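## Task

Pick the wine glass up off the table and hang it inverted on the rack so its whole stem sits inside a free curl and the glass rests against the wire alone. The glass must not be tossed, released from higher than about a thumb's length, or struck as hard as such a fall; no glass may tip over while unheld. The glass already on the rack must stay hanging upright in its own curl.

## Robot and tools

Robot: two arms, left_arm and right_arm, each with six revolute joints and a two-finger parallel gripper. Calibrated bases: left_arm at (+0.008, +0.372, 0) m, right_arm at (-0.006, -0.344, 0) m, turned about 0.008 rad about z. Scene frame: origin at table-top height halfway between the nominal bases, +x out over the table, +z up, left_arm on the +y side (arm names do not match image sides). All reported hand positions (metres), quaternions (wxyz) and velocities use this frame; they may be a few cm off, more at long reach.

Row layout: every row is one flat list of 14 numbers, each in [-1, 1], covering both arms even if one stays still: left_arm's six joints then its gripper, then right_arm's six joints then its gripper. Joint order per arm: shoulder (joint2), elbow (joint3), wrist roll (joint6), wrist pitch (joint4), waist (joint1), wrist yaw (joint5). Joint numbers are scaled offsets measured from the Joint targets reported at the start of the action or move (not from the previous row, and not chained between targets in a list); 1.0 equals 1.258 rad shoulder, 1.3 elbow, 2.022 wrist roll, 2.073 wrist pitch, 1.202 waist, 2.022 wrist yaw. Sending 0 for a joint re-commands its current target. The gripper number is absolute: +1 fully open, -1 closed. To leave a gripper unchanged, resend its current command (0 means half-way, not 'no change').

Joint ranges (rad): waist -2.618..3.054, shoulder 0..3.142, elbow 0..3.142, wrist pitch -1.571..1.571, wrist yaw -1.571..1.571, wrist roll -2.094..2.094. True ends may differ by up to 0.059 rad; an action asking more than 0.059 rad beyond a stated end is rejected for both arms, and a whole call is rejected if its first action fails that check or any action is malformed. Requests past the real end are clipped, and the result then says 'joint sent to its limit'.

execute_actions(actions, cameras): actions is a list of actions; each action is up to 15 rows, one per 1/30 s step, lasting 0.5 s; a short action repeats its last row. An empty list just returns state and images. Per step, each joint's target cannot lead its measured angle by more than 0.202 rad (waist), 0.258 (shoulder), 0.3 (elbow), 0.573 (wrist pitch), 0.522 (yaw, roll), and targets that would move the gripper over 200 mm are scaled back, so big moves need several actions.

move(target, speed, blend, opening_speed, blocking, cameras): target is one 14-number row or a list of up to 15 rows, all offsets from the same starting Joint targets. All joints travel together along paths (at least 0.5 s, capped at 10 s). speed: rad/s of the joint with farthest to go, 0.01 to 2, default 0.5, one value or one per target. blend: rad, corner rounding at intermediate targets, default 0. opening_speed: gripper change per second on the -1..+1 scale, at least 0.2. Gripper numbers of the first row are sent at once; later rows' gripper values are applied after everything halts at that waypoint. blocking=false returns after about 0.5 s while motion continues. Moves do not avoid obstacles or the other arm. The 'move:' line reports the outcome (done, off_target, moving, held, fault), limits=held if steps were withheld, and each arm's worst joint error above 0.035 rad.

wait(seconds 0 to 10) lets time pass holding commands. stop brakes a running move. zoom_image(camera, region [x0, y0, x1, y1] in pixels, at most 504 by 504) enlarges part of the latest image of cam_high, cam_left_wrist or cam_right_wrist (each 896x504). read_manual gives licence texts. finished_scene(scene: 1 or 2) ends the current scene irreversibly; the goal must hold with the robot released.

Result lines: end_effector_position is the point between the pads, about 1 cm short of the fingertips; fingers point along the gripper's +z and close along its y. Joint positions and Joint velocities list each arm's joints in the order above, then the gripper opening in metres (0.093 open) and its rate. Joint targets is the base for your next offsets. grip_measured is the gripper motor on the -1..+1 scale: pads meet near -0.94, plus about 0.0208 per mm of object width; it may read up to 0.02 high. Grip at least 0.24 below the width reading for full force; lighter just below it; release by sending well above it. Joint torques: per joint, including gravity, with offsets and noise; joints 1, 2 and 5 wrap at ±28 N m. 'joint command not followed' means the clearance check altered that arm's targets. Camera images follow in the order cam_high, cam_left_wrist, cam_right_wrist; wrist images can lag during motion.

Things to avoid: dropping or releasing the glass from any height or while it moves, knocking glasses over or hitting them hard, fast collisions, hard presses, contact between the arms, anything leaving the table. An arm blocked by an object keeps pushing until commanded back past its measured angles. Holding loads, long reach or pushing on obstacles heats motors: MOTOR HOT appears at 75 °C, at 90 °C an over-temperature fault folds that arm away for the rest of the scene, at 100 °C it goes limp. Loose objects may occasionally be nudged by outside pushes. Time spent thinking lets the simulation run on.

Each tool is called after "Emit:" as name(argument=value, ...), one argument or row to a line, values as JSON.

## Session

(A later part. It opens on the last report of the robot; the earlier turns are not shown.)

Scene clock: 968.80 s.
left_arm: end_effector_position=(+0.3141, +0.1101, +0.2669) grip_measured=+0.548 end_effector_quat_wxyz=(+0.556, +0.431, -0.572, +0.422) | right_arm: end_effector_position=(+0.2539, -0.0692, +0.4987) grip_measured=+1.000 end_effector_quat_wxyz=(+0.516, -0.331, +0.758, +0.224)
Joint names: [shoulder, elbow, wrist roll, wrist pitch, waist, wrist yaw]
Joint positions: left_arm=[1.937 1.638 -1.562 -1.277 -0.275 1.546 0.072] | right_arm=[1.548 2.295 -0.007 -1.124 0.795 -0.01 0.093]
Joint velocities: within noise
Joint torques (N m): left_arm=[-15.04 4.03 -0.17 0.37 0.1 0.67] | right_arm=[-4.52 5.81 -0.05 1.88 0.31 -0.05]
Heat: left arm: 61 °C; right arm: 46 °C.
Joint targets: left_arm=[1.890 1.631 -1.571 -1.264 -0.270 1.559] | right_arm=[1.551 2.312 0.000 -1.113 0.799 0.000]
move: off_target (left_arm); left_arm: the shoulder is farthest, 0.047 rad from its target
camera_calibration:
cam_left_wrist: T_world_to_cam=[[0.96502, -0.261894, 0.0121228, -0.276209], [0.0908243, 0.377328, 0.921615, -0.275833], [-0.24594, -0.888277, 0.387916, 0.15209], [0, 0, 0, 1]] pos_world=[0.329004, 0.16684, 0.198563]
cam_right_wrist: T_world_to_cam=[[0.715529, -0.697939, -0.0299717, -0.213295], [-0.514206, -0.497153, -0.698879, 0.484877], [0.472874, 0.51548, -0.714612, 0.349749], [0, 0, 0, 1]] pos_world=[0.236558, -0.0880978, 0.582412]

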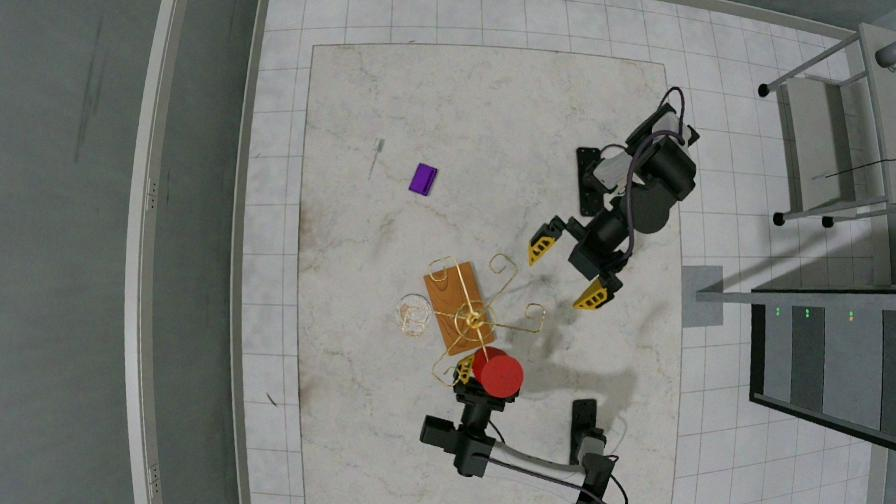

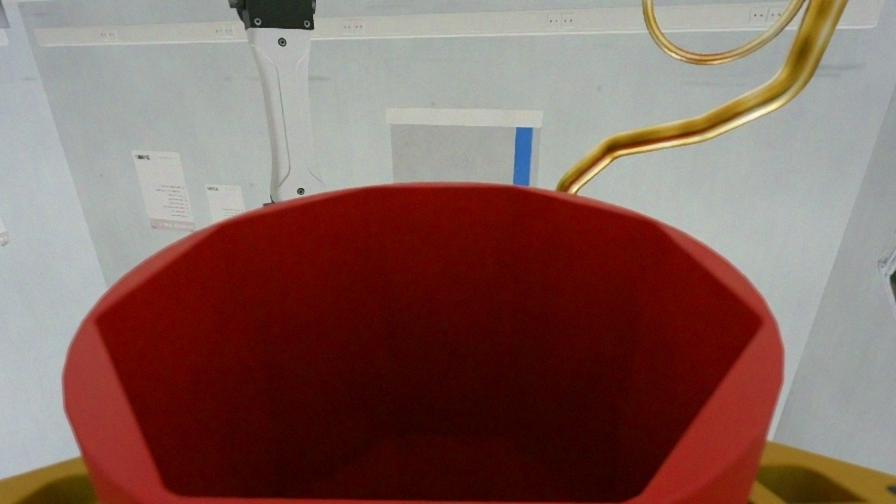

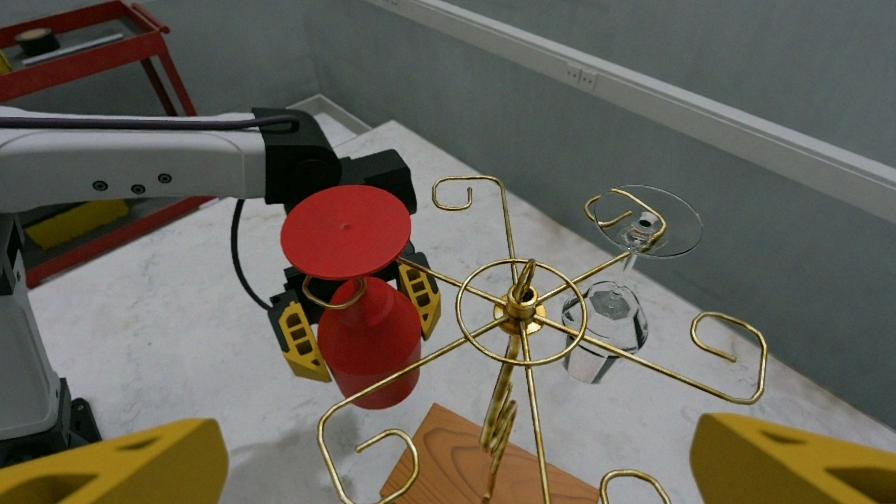

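Emit:
move(
  target=[0.016,-0.0308,0,0.0217,0.004,0,0.4,0,0,0,0,0,0,1],
  speed=0.1,
  cameras=["cam_right_wrist"],
)

Emit:
zoom_image(
  camera="cam_right_wrist",
  region=[250, 160, 470, 380],
)

Scene clock: 995.13 s.
left_arm: end_effector_position=(+0.3147, +0.1115, +0.2567) grip_measured=+0.548 end_effector_quat_wxyz=(+0.554, +0.431, -0.572, +0.424) | right_arm: end_effector_position=(+0.2539, -0.0692, +0.4987) grip_measured=+1.000 end_effector_quat_wxyz=(+0.516, -0.331, +0.758, +0.224)
Joint names: [shoulder, elbow, wrist roll, wrist pitch, waist, wrist yaw]
Joint positions: left_arm=[1.937 1.598 -1.562 -1.232 -0.27 1.546 0.072] | right_arm=[1.548 2.295 -0.007 -1.124 0.795 -0.01 0.093]
Joint velocities: within noise
Joint torques (N m): left_arm=[-13.14 4.16 -0.14 0.32 0.23 0.63] | right_arm=[-4.57 5.72 -0.05 1.84 0.24 -0.07]
Heat: left arm: 62 °C; right arm: 46 °C.
Joint targets: left_arm=[1.911 1.591 -1.571 -1.219 -0.265 1.559] | right_arm=[1.551 2.312 0.000 -1.113 0.799 0.000]
move: done
camera_calibration:
cam_right_wrist: T_world_to_cam=[[0.715529, -0.697939, -0.0299717, -0.213295], [-0.514206, -0.497153, -0.698879, 0.484877], [0.472874, 0.51548, -0.714612, 0.349749], [0, 0, 0, 1]] pos_world=[0.236558, -0.0880978, 0.582412]
Images, in order (width x height): cam_right_wrist 896x504.

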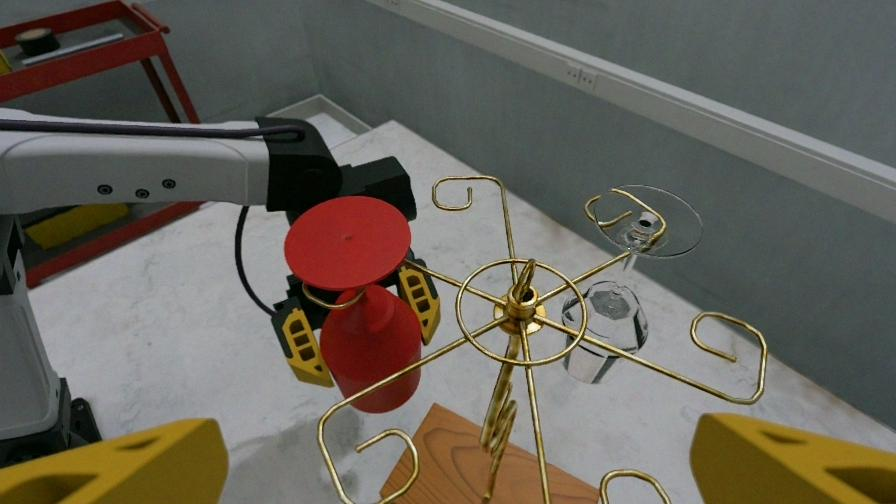

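Scaled by 2.291 from the camera's 896x504 image, which has a finer 1280x720 frame.

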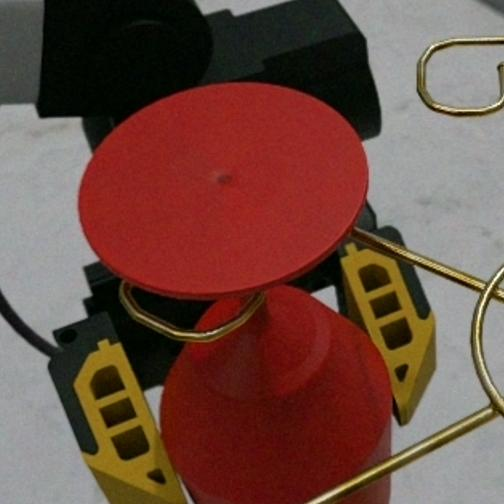

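Emit:
move(
  target=[0.005,-0.0127,0,0.009,0,0,0.4,0,0,0,0,0,0,1],
  speed=0.1,
  cameras=["cam_right_wrist","cam_high"],
)

Emit:
zoom_image(
  camera="cam_right_wrist",
  region=[250, 160, 470, 380],
)

Emit:
zoom_image(
  camera="cam_high",
  region=[440, 300, 560, 400],
)

Scene clock: 1002.17 s.
left_arm: end_effector_position=(+0.3145, +0.1116, +0.2526) grip_measured=+0.548 end_effector_quat_wxyz=(+0.554, +0.431, -0.572, +0.425) | right_arm: end_effector_position=(+0.2539, -0.0692, +0.4987) grip_measured=+1.000 end_effector_quat_wxyz=(+0.516, -0.331, +0.758, +0.224)
Joint names: [shoulder, elbow, wrist roll, wrist pitch, waist, wrist yaw]
Joint positions: left_arm=[1.937 1.581 -1.562 -1.214 -0.27 1.546 0.072] | right_arm=[1.548 2.295 -0.007 -1.124 0.795 -0.01 0.093]
Joint velocities: within noise
Joint torques (N m): left_arm=[-12.53 3.97 -0.16 0.38 0.05 0.67] | right_arm=[-4.63 5.81 -0.01 1.9 0.35 -0.11]
Heat: left arm: 61 °C; right arm: 46 °C.
Joint targets: left_arm=[1.917 1.574 -1.571 -1.201 -0.265 1.559] | right_arm=[1.551 2.312 0.000 -1.113 0.799 0.000]
move: done
camera_calibration:
cam_right_wrist: T_world_to_cam=[[0.715529, -0.697939, -0.0299717, -0.213295], [-0.514206, -0.497153, -0.698879, 0.484877], [0.472874, 0.51548, -0.714612, 0.349749], [0, 0, 0, 1]] pos_world=[0.236558, -0.0880978, 0.582412]
Images, in order (width x height): cam_high 896x504, cam_right_wrist 896x504.

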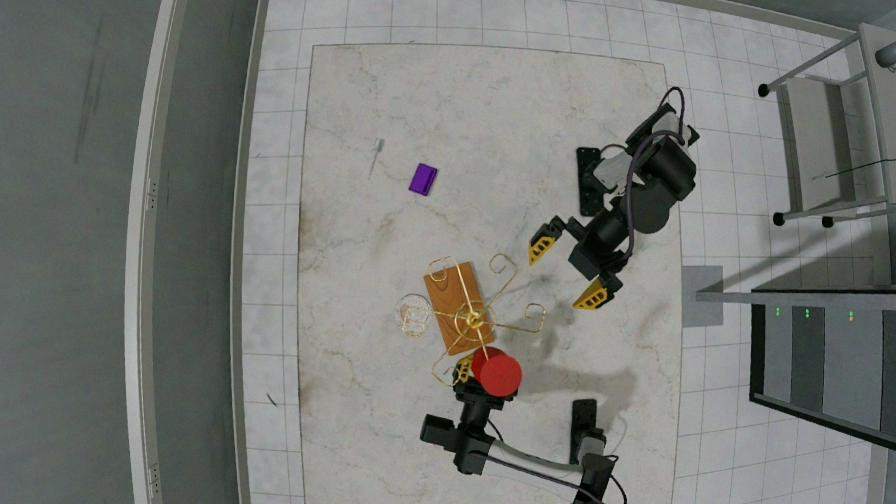

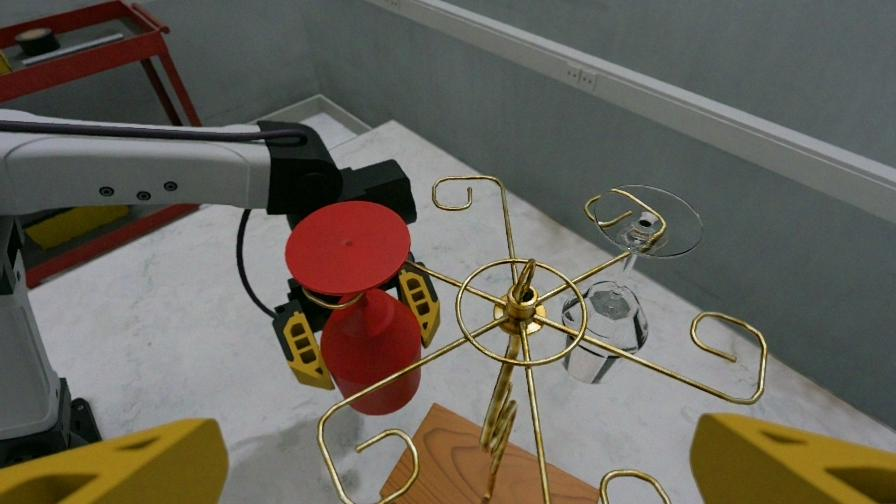

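Scaled by 2.291 from the camera's 896x504 image, which has a finer 1280x720 frame.

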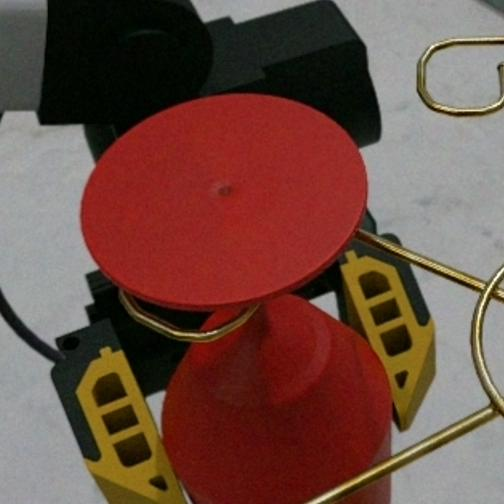

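Scaled by 4.200 from the camera's 896x504 image, which has a finer 1280x720 frame.

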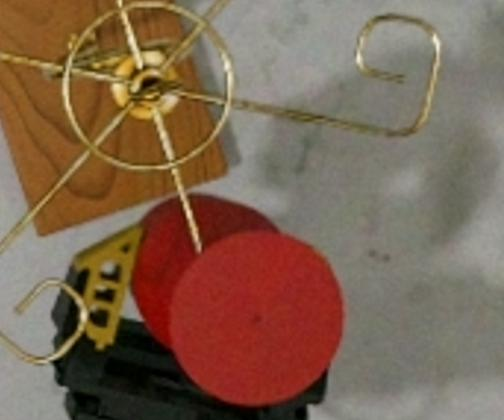

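Emit:
move(
  target=[0.004,-0.0127,0,0.009,0,0,0.4,0,0,0,0,0,0,1],
  speed=0.1,
  cameras=["cam_right_wrist","cam_high"],
)

Emit:
zoom_image(
  camera="cam_right_wrist",
  region=[250, 160, 470, 380],
)

Scene clock: 1011.07 s.
left_arm: end_effector_position=(+0.3141, +0.1117, +0.2485) grip_measured=+0.548 end_effector_quat_wxyz=(+0.553, +0.430, -0.572, +0.426) | right_arm: end_effector_position=(+0.2539, -0.0692, +0.4987) grip_measured=+1.000 end_effector_quat_wxyz=(+0.516, -0.331, +0.758, +0.224)
Joint names: [shoulder, elbow, wrist roll, wrist pitch, waist, wrist yaw]
Joint positions: left_arm=[1.937 1.565 -1.562 -1.195 -0.27 1.546 0.072] | right_arm=[1.548 2.295 -0.007 -1.124 0.795 -0.01 0.093]
Joint velocities: within noise
Joint torques (N m): left_arm=[-12.01 4.05 -0.16 0.33 0.02 0.66] | right_arm=[-4.68 5.81 -0.05 1.85 0.36 -0.1]
Heat: left arm: 59 °C; right arm: 46 °C.
Joint targets: left_arm=[1.922 1.558 -1.571 -1.182 -0.265 1.559] | right_arm=[1.551 2.312 0.000 -1.113 0.799 0.000]
move: done
camera_calibration:
cam_right_wrist: T_world_to_cam=[[0.715529, -0.697939, -0.0299717, -0.213295], [-0.514206, -0.497153, -0.698879, 0.484877], [0.472874, 0.51548, -0.714612, 0.349749], [0, 0, 0, 1]] pos_world=[0.236558, -0.0880978, 0.582412]
Images, in order (width x height): cam_high 896x504, cam_right_wrist 896x504.

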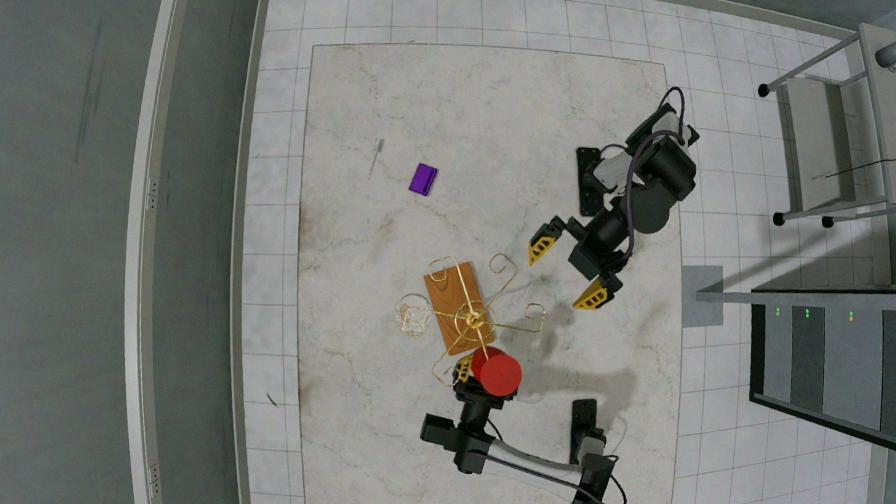

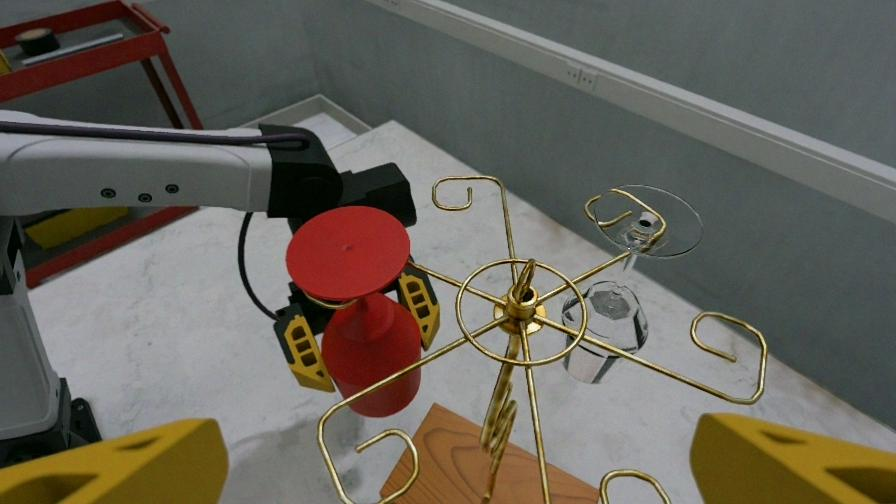

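Scaled by 2.291 from the camera's 896x504 image, which has a finer 1280x720 frame.

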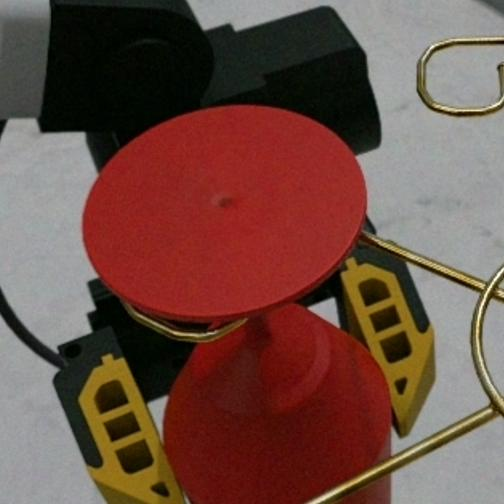

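Emit:
move(
  target=[0.002,-0.007,0,0.005,0,0,0.4,0,0,0,0,0,0,1],
  speed=0.1,
  cameras=["cam_right_wrist","cam_high"],
)

Emit:
zoom_image(
  camera="cam_right_wrist",
  region=[250, 160, 470, 380],
)

Scene clock: 1022.03 s.
left_arm: end_effector_position=(+0.3139, +0.1118, +0.2463) grip_measured=+0.548 end_effector_quat_wxyz=(+0.553, +0.430, -0.573, +0.426) | right_arm: end_effector_position=(+0.2539, -0.0692, +0.4987) grip_measured=+1.000 end_effector_quat_wxyz=(+0.516, -0.331, +0.758, +0.224)
Joint names: [shoulder, elbow, wrist roll, wrist pitch, waist, wrist yaw]
Joint positions: left_arm=[1.937 1.556 -1.563 -1.186 -0.27 1.546 0.072] | right_arm=[1.548 2.295 -0.007 -1.124 0.795 -0.01 0.093]
Joint velocities: within noise
Joint torques (N m): left_arm=[-11.63 4.12 -0.17 0.37 0.16 0.67] | right_arm=[-4.62 5.82 -0.05 1.85 0.47 -0.06]
Heat: left arm: 58 °C; right arm: 46 °C.
Joint targets: left_arm=[1.924 1.548 -1.571 -1.171 -0.265 1.559] | right_arm=[1.551 2.312 0.000 -1.113 0.799 0.000]
move: done
camera_calibration:
cam_right_wrist: T_world_to_cam=[[0.715529, -0.697939, -0.0299717, -0.213295], [-0.514206, -0.497153, -0.698879, 0.484877], [0.472874, 0.51548, -0.714612, 0.349749], [0, 0, 0, 1]] pos_world=[0.236558, -0.0880978, 0.582412]
Images, in order (width x height): cam_high 896x504, cam_right_wrist 896x504.

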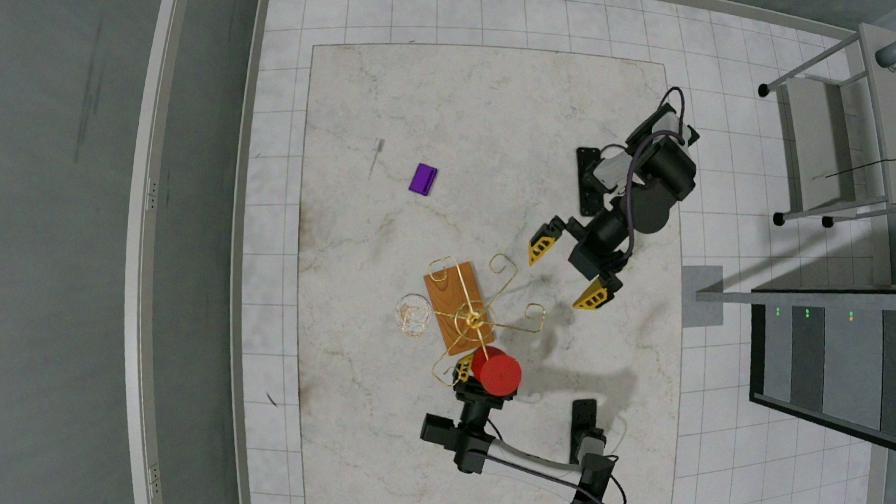

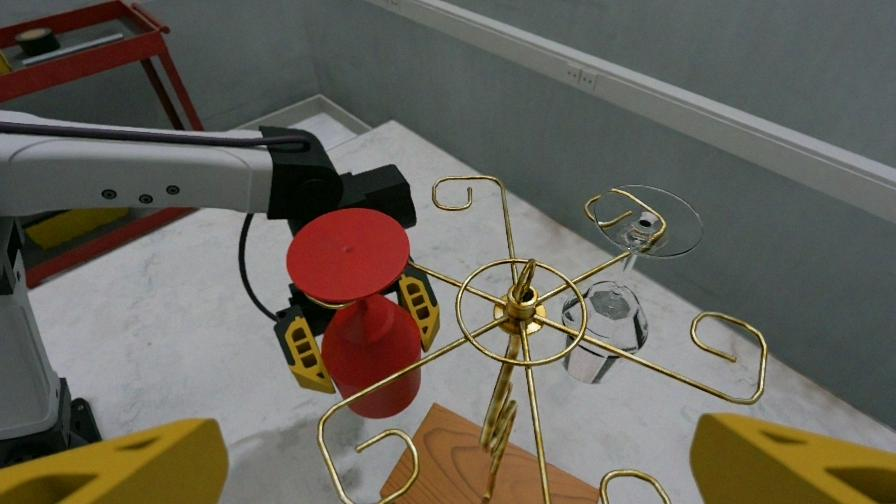

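Scaled by 2.291 from the camera's 896x504 image, which has a finer 1280x720 frame.

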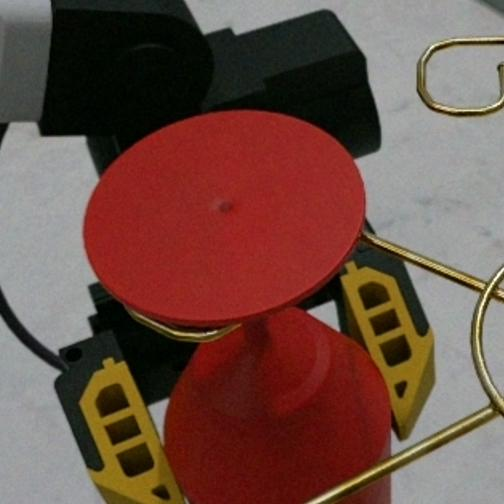

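Emit:
move(
  target=[0.002,-0.009,0,0.0065,0,0,0.4,0,0,0,0,0,0,1],
  speed=0.1,
  cameras=["cam_right_wrist","cam_high"],
)

Emit:
zoom_image(
  camera="cam_right_wrist",
  region=[250, 160, 470, 380],
)

Scene clock: 1029.30 s.
left_arm: end_effector_position=(+0.3138, +0.1118, +0.2457) grip_measured=+0.548 end_effector_quat_wxyz=(+0.556, +0.428, -0.570, +0.427) | right_arm: end_effector_position=(+0.2539, -0.0692, +0.4987) grip_measured=+1.000 end_effector_quat_wxyz=(+0.516, -0.331, +0.758, +0.224)
Joint names: [shoulder, elbow, wrist roll, wrist pitch, waist, wrist yaw]
Joint positions: left_arm=[1.937 1.548 -1.567 -1.175 -0.27 1.555 0.072] | right_arm=[1.548 2.295 -0.007 -1.124 0.795 -0.01 0.093]
Joint velocities: within noise
Joint torques (N m): left_arm=[-11.55 3.54 -0.13 0.39 -0.13 0.59] | right_arm=[-4.6 5.81 -0.04 1.93 0.39 -0.07]
Heat: left arm: 57 °C; right arm: 47 °C.
Joint targets: left_arm=[1.927 1.537 -1.571 -1.158 -0.265 1.559] | right_arm=[1.551 2.312 0.000 -1.113 0.799 0.000]
move: done
camera_calibration:
cam_right_wrist: T_world_to_cam=[[0.715529, -0.697939, -0.0299717, -0.213295], [-0.514206, -0.497153, -0.698879, 0.484877], [0.472874, 0.51548, -0.714612, 0.349749], [0, 0, 0, 1]] pos_world=[0.236558, -0.0880978, 0.582412]
Images, in order (width x height): cam_high 896x504, cam_right_wrist 896x504.

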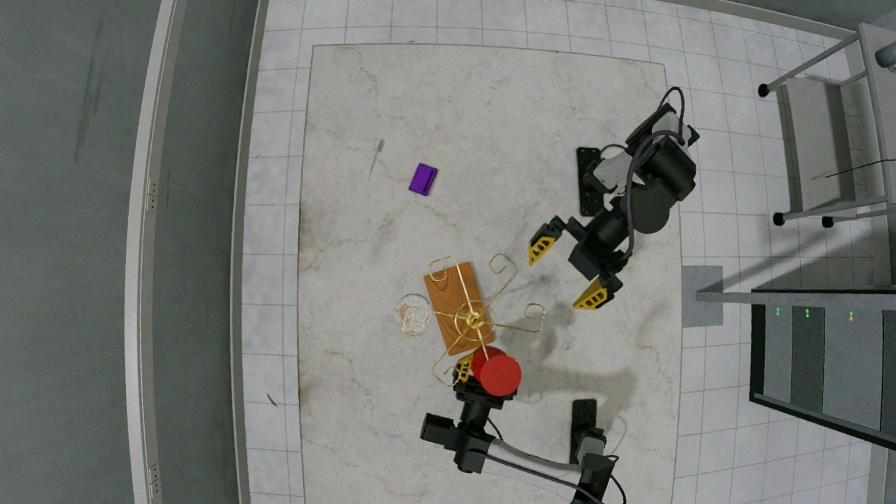

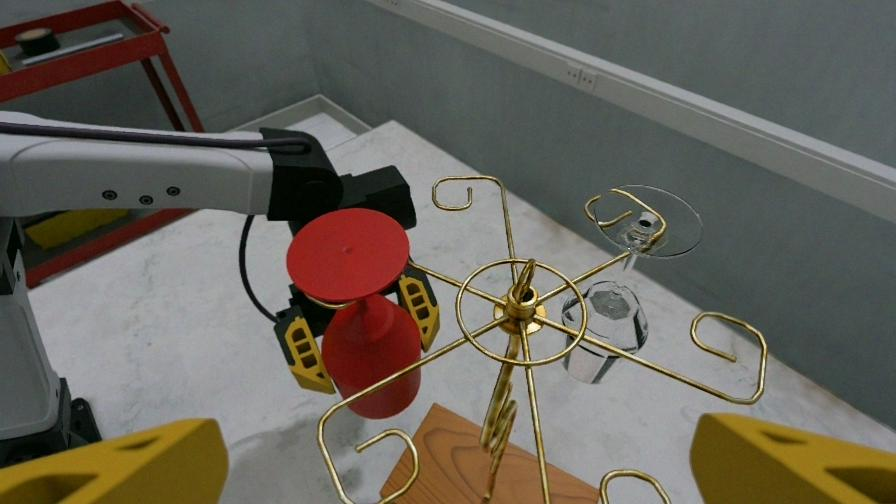

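Scaled by 2.291 from the camera's 896x504 image, which has a finer 1280x720 frame.

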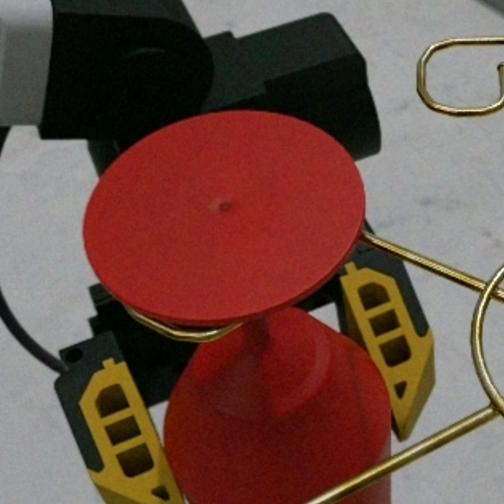

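Emit:
move(
  target=[0,0,0,0,0,0,1.0,0,0,0,0,0,0,1],
  opening_speed=0.25,
)

Emit:
zoom_image(
  camera="cam_right_wrist",
  region=[250, 160, 470, 430],
)

Emit:
zoom_image(
  camera="cam_high",
  region=[440, 300, 560, 420],
)

Scene clock: 1044.50 s.
left_arm: end_effector_position=(+0.3139, +0.1117, +0.2453) grip_measured=+1.000 end_effector_quat_wxyz=(+0.556, +0.428, -0.570, +0.428) | right_arm: end_effector_position=(+0.2539, -0.0692, +0.4987) grip_measured=+1.000 end_effector_quat_wxyz=(+0.516, -0.331, +0.758, +0.224)
Joint names: [shoulder, elbow, wrist roll, wrist pitch, waist, wrist yaw]
Joint positions: left_arm=[1.937 1.546 -1.567 -1.171 -0.27 1.556 0.093] | right_arm=[1.548 2.295 -0.007 -1.124 0.795 -0.01 0.093]
Joint velocities: within noise
Joint torques (N m): left_arm=[-11.6 3.97 -0.12 0.38 0.06 0.57] | right_arm=[-4.67 5.86 -0.05 1.87 0.24 -0.1]
Heat: left arm: 56 °C; right arm: 47 °C.
Joint targets: left_arm=[1.927 1.537 -1.571 -1.158 -0.265 1.559] | right_arm=[1.551 2.312 0.000 -1.113 0.799 0.000]
move: done
camera_calibration:
cam_left_wrist: T_world_to_cam=[[0.966031, -0.257558, 0.0211736, -0.278322], [0.0835374, 0.388756, 0.917546, -0.254534], [-0.244553, -0.884609, 0.397066, 0.158752], [0, 0, 0, 1]] pos_world=[0.328954, 0.167701, 0.176405]
cam_right_wrist: T_world_to_cam=[[0.715529, -0.697939, -0.0299717, -0.213295], [-0.514206, -0.497153, -0.698879, 0.484877], [0.472874, 0.51548, -0.714612, 0.349749], [0, 0, 0, 1]] pos_world=[0.236558, -0.0880978, 0.582412]

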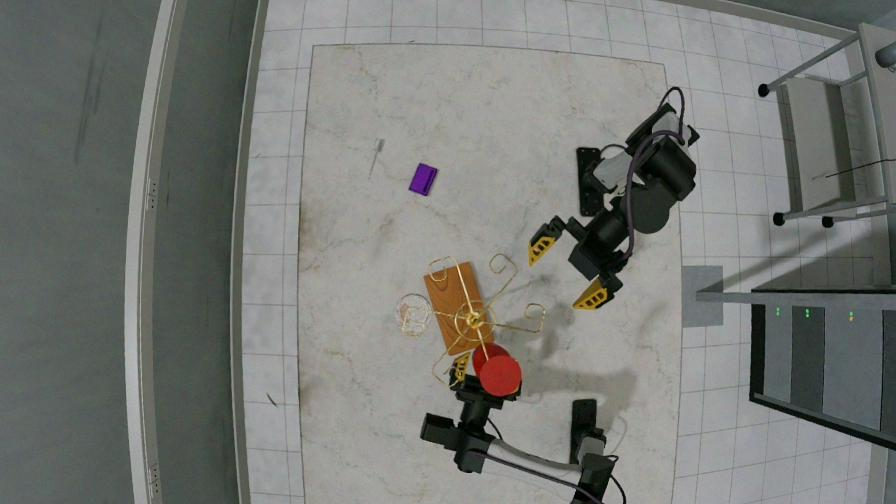

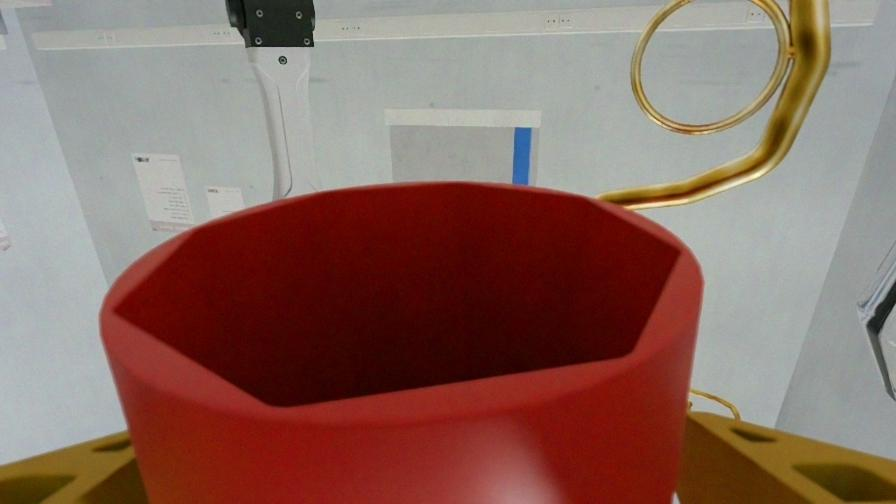

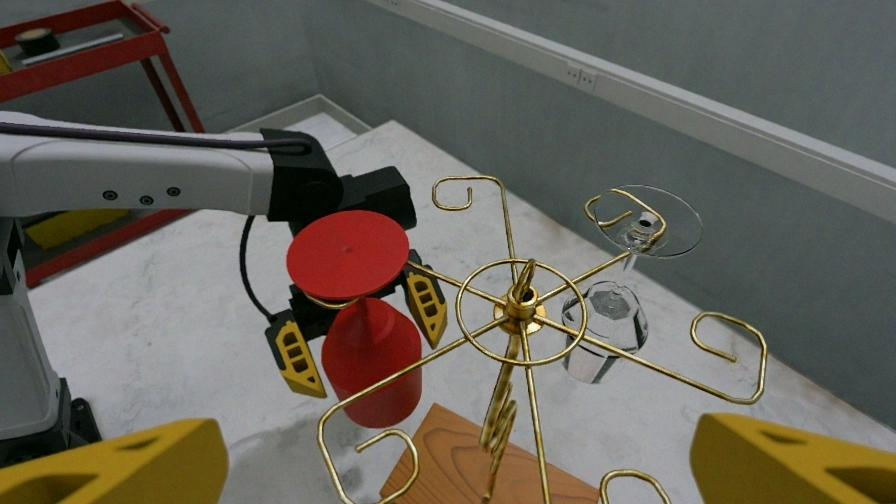

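Scaled by 1.867 from the camera's 896x504 image, which has a finer 1280x720 frame.

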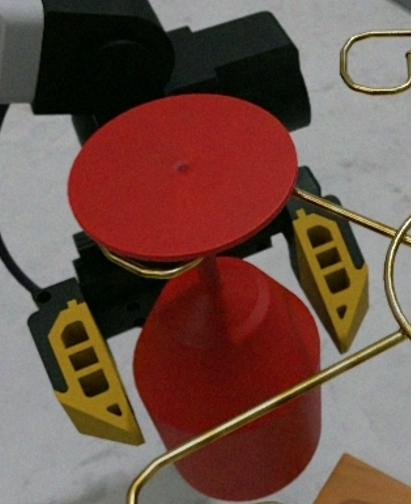

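Scaled by 4.200 from the camera's 896x504 image, which has a finer 1280x720 frame.

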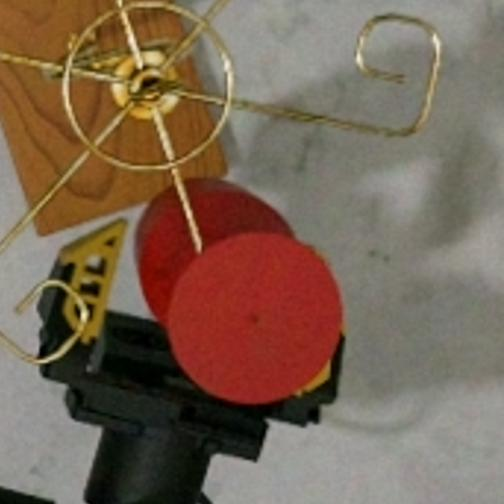

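Emit:
move(
  target=[
    [-0.0294,0,0,0,0,0,1,0,0,0,0,0,0,1],
    [-0.0739,-0.0595,0,0.0094,0.0691,0,1,0,0,0,0,0,0,1],
    [-0.1337,-0.1292,0,0.0191,0.1423,0,1,0,0,0,0,0,0,1],
    [-0.201,-0.2079,0,0.0277,0.2205,0,1,0,0,0,0,0,0,1],
  ],
  speed=0.12,
  blend=[0,0.02,0.02,0],
)

Emit:
zoom_image(
  camera="cam_right_wrist",
  region=[250, 160, 470, 430],
)

Emit:
zoom_image(
  camera="cam_high",
  region=[440, 300, 560, 420],
)

Scene clock: 1130.27 s.
left_arm: end_effector_position=(+0.3124, +0.2018, +0.2502) grip_measured=+1.000 end_effector_quat_wxyz=(+0.490, +0.496, -0.512, +0.502) | right_arm: end_effector_position=(+0.2539, -0.0692, +0.4987) grip_measured=+1.000 end_effector_quat_wxyz=(+0.516, -0.331, +0.758, +0.224)
Joint names: [shoulder, elbow, wrist roll, wrist pitch, waist, wrist yaw]
Joint positions: left_arm=[1.708 1.275 -1.567 -1.114 -0.004 1.556 0.093] | right_arm=[1.548 2.295 -0.007 -1.124 0.795 -0.01 0.093]
Joint velocities: within noise
Joint torques (N m): left_arm=[-11.38 4.03 -0.13 0.38 -0.05 0.5] | right_arm=[-4.63 5.79 0 1.86 0.28 -0.09]
Heat: left arm: 55 °C; right arm: 47 °C.
Joint targets: left_arm=[1.674 1.266 -1.571 -1.100 0.000 1.559] | right_arm=[1.551 2.312 0.000 -1.113 0.799 0.000]
move: done
camera_calibration:
cam_left_wrist: T_world_to_cam=[[0.999306, 0.00571647, 0.0368065, -0.32126], [-0.036049, 0.397108, 0.917064, -0.258137], [-0.00937377, -0.917754, 0.397038, 0.169291], [0, 0, 0, 1]] pos_world=[0.313319, 0.259712, 0.181338]
cam_right_wrist: T_world_to_cam=[[0.715529, -0.697939, -0.0299717, -0.213295], [-0.514206, -0.497153, -0.698879, 0.484877], [0.472874, 0.51548, -0.714612, 0.349749], [0, 0, 0, 1]] pos_world=[0.236558, -0.0880978, 0.582412]

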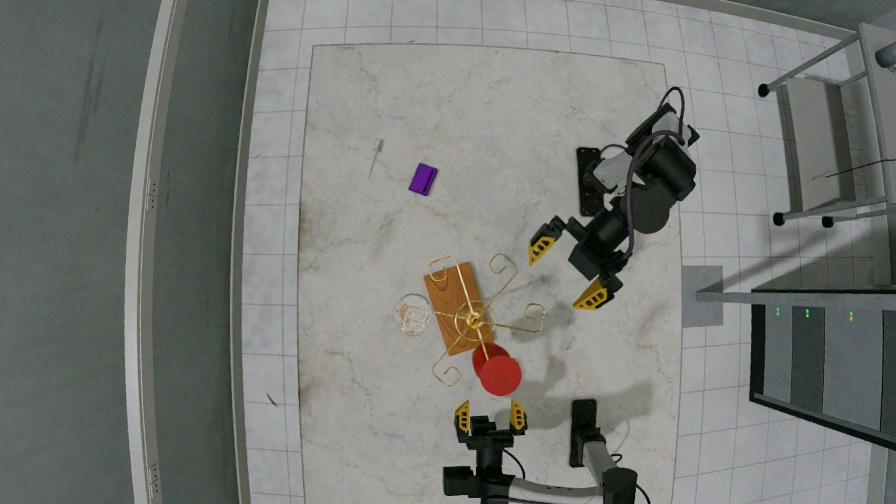

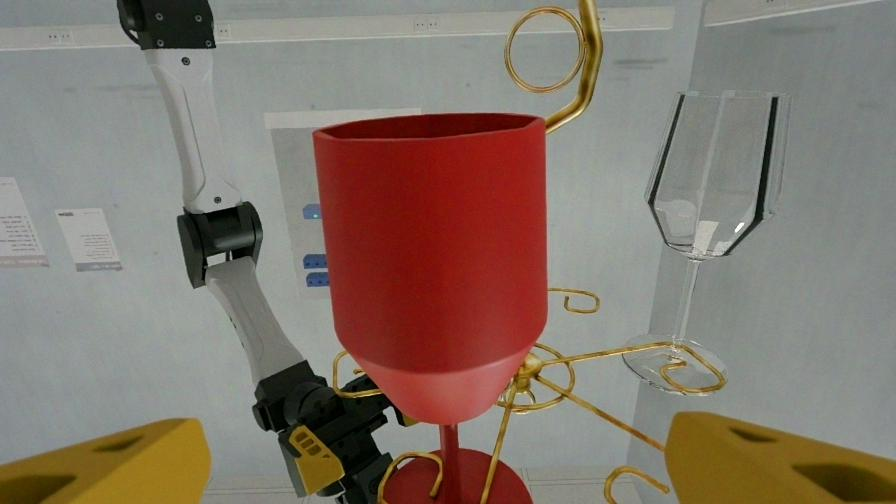

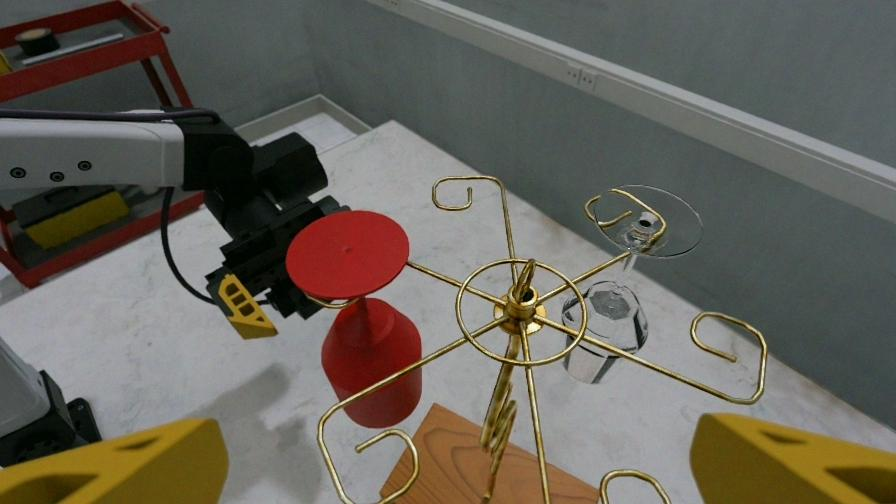

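Scaled by 1.867 from the camera's 896x504 image, which has a finer 1280x720 frame.

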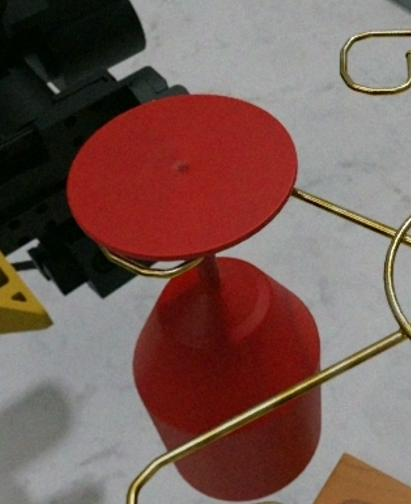

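Scaled by 4.200 from the camera's 896x504 image, which has a finer 1280x720 frame.

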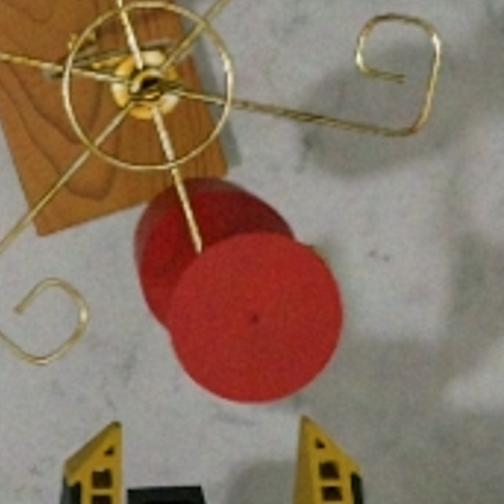

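Emit:
zoom_image(
  camera="cam_left_wrist",
  region=[300, 330, 580, 504],
)

Emit:
zoom_image(
  camera="cam_left_wrist",
  region=[580, 70, 840, 420],
)

Scaled by 1.800 from the camera's 896x504 image, which has a finer 1280x720 frame.

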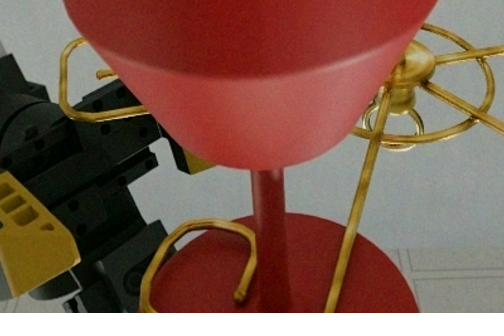

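Scaled by 1.440 from the camera's 896x504 image, which has a finer 1280x720 frame.

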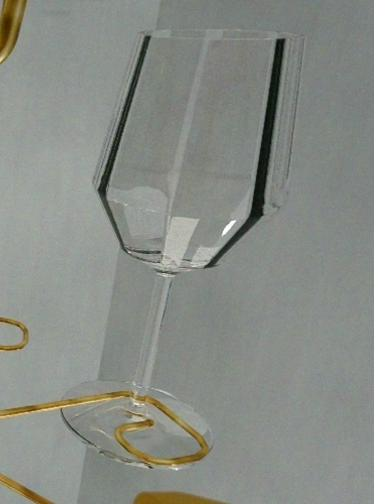

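Emit:
finished_scene(
  scene=1,
)

The scene is finished: the task was done.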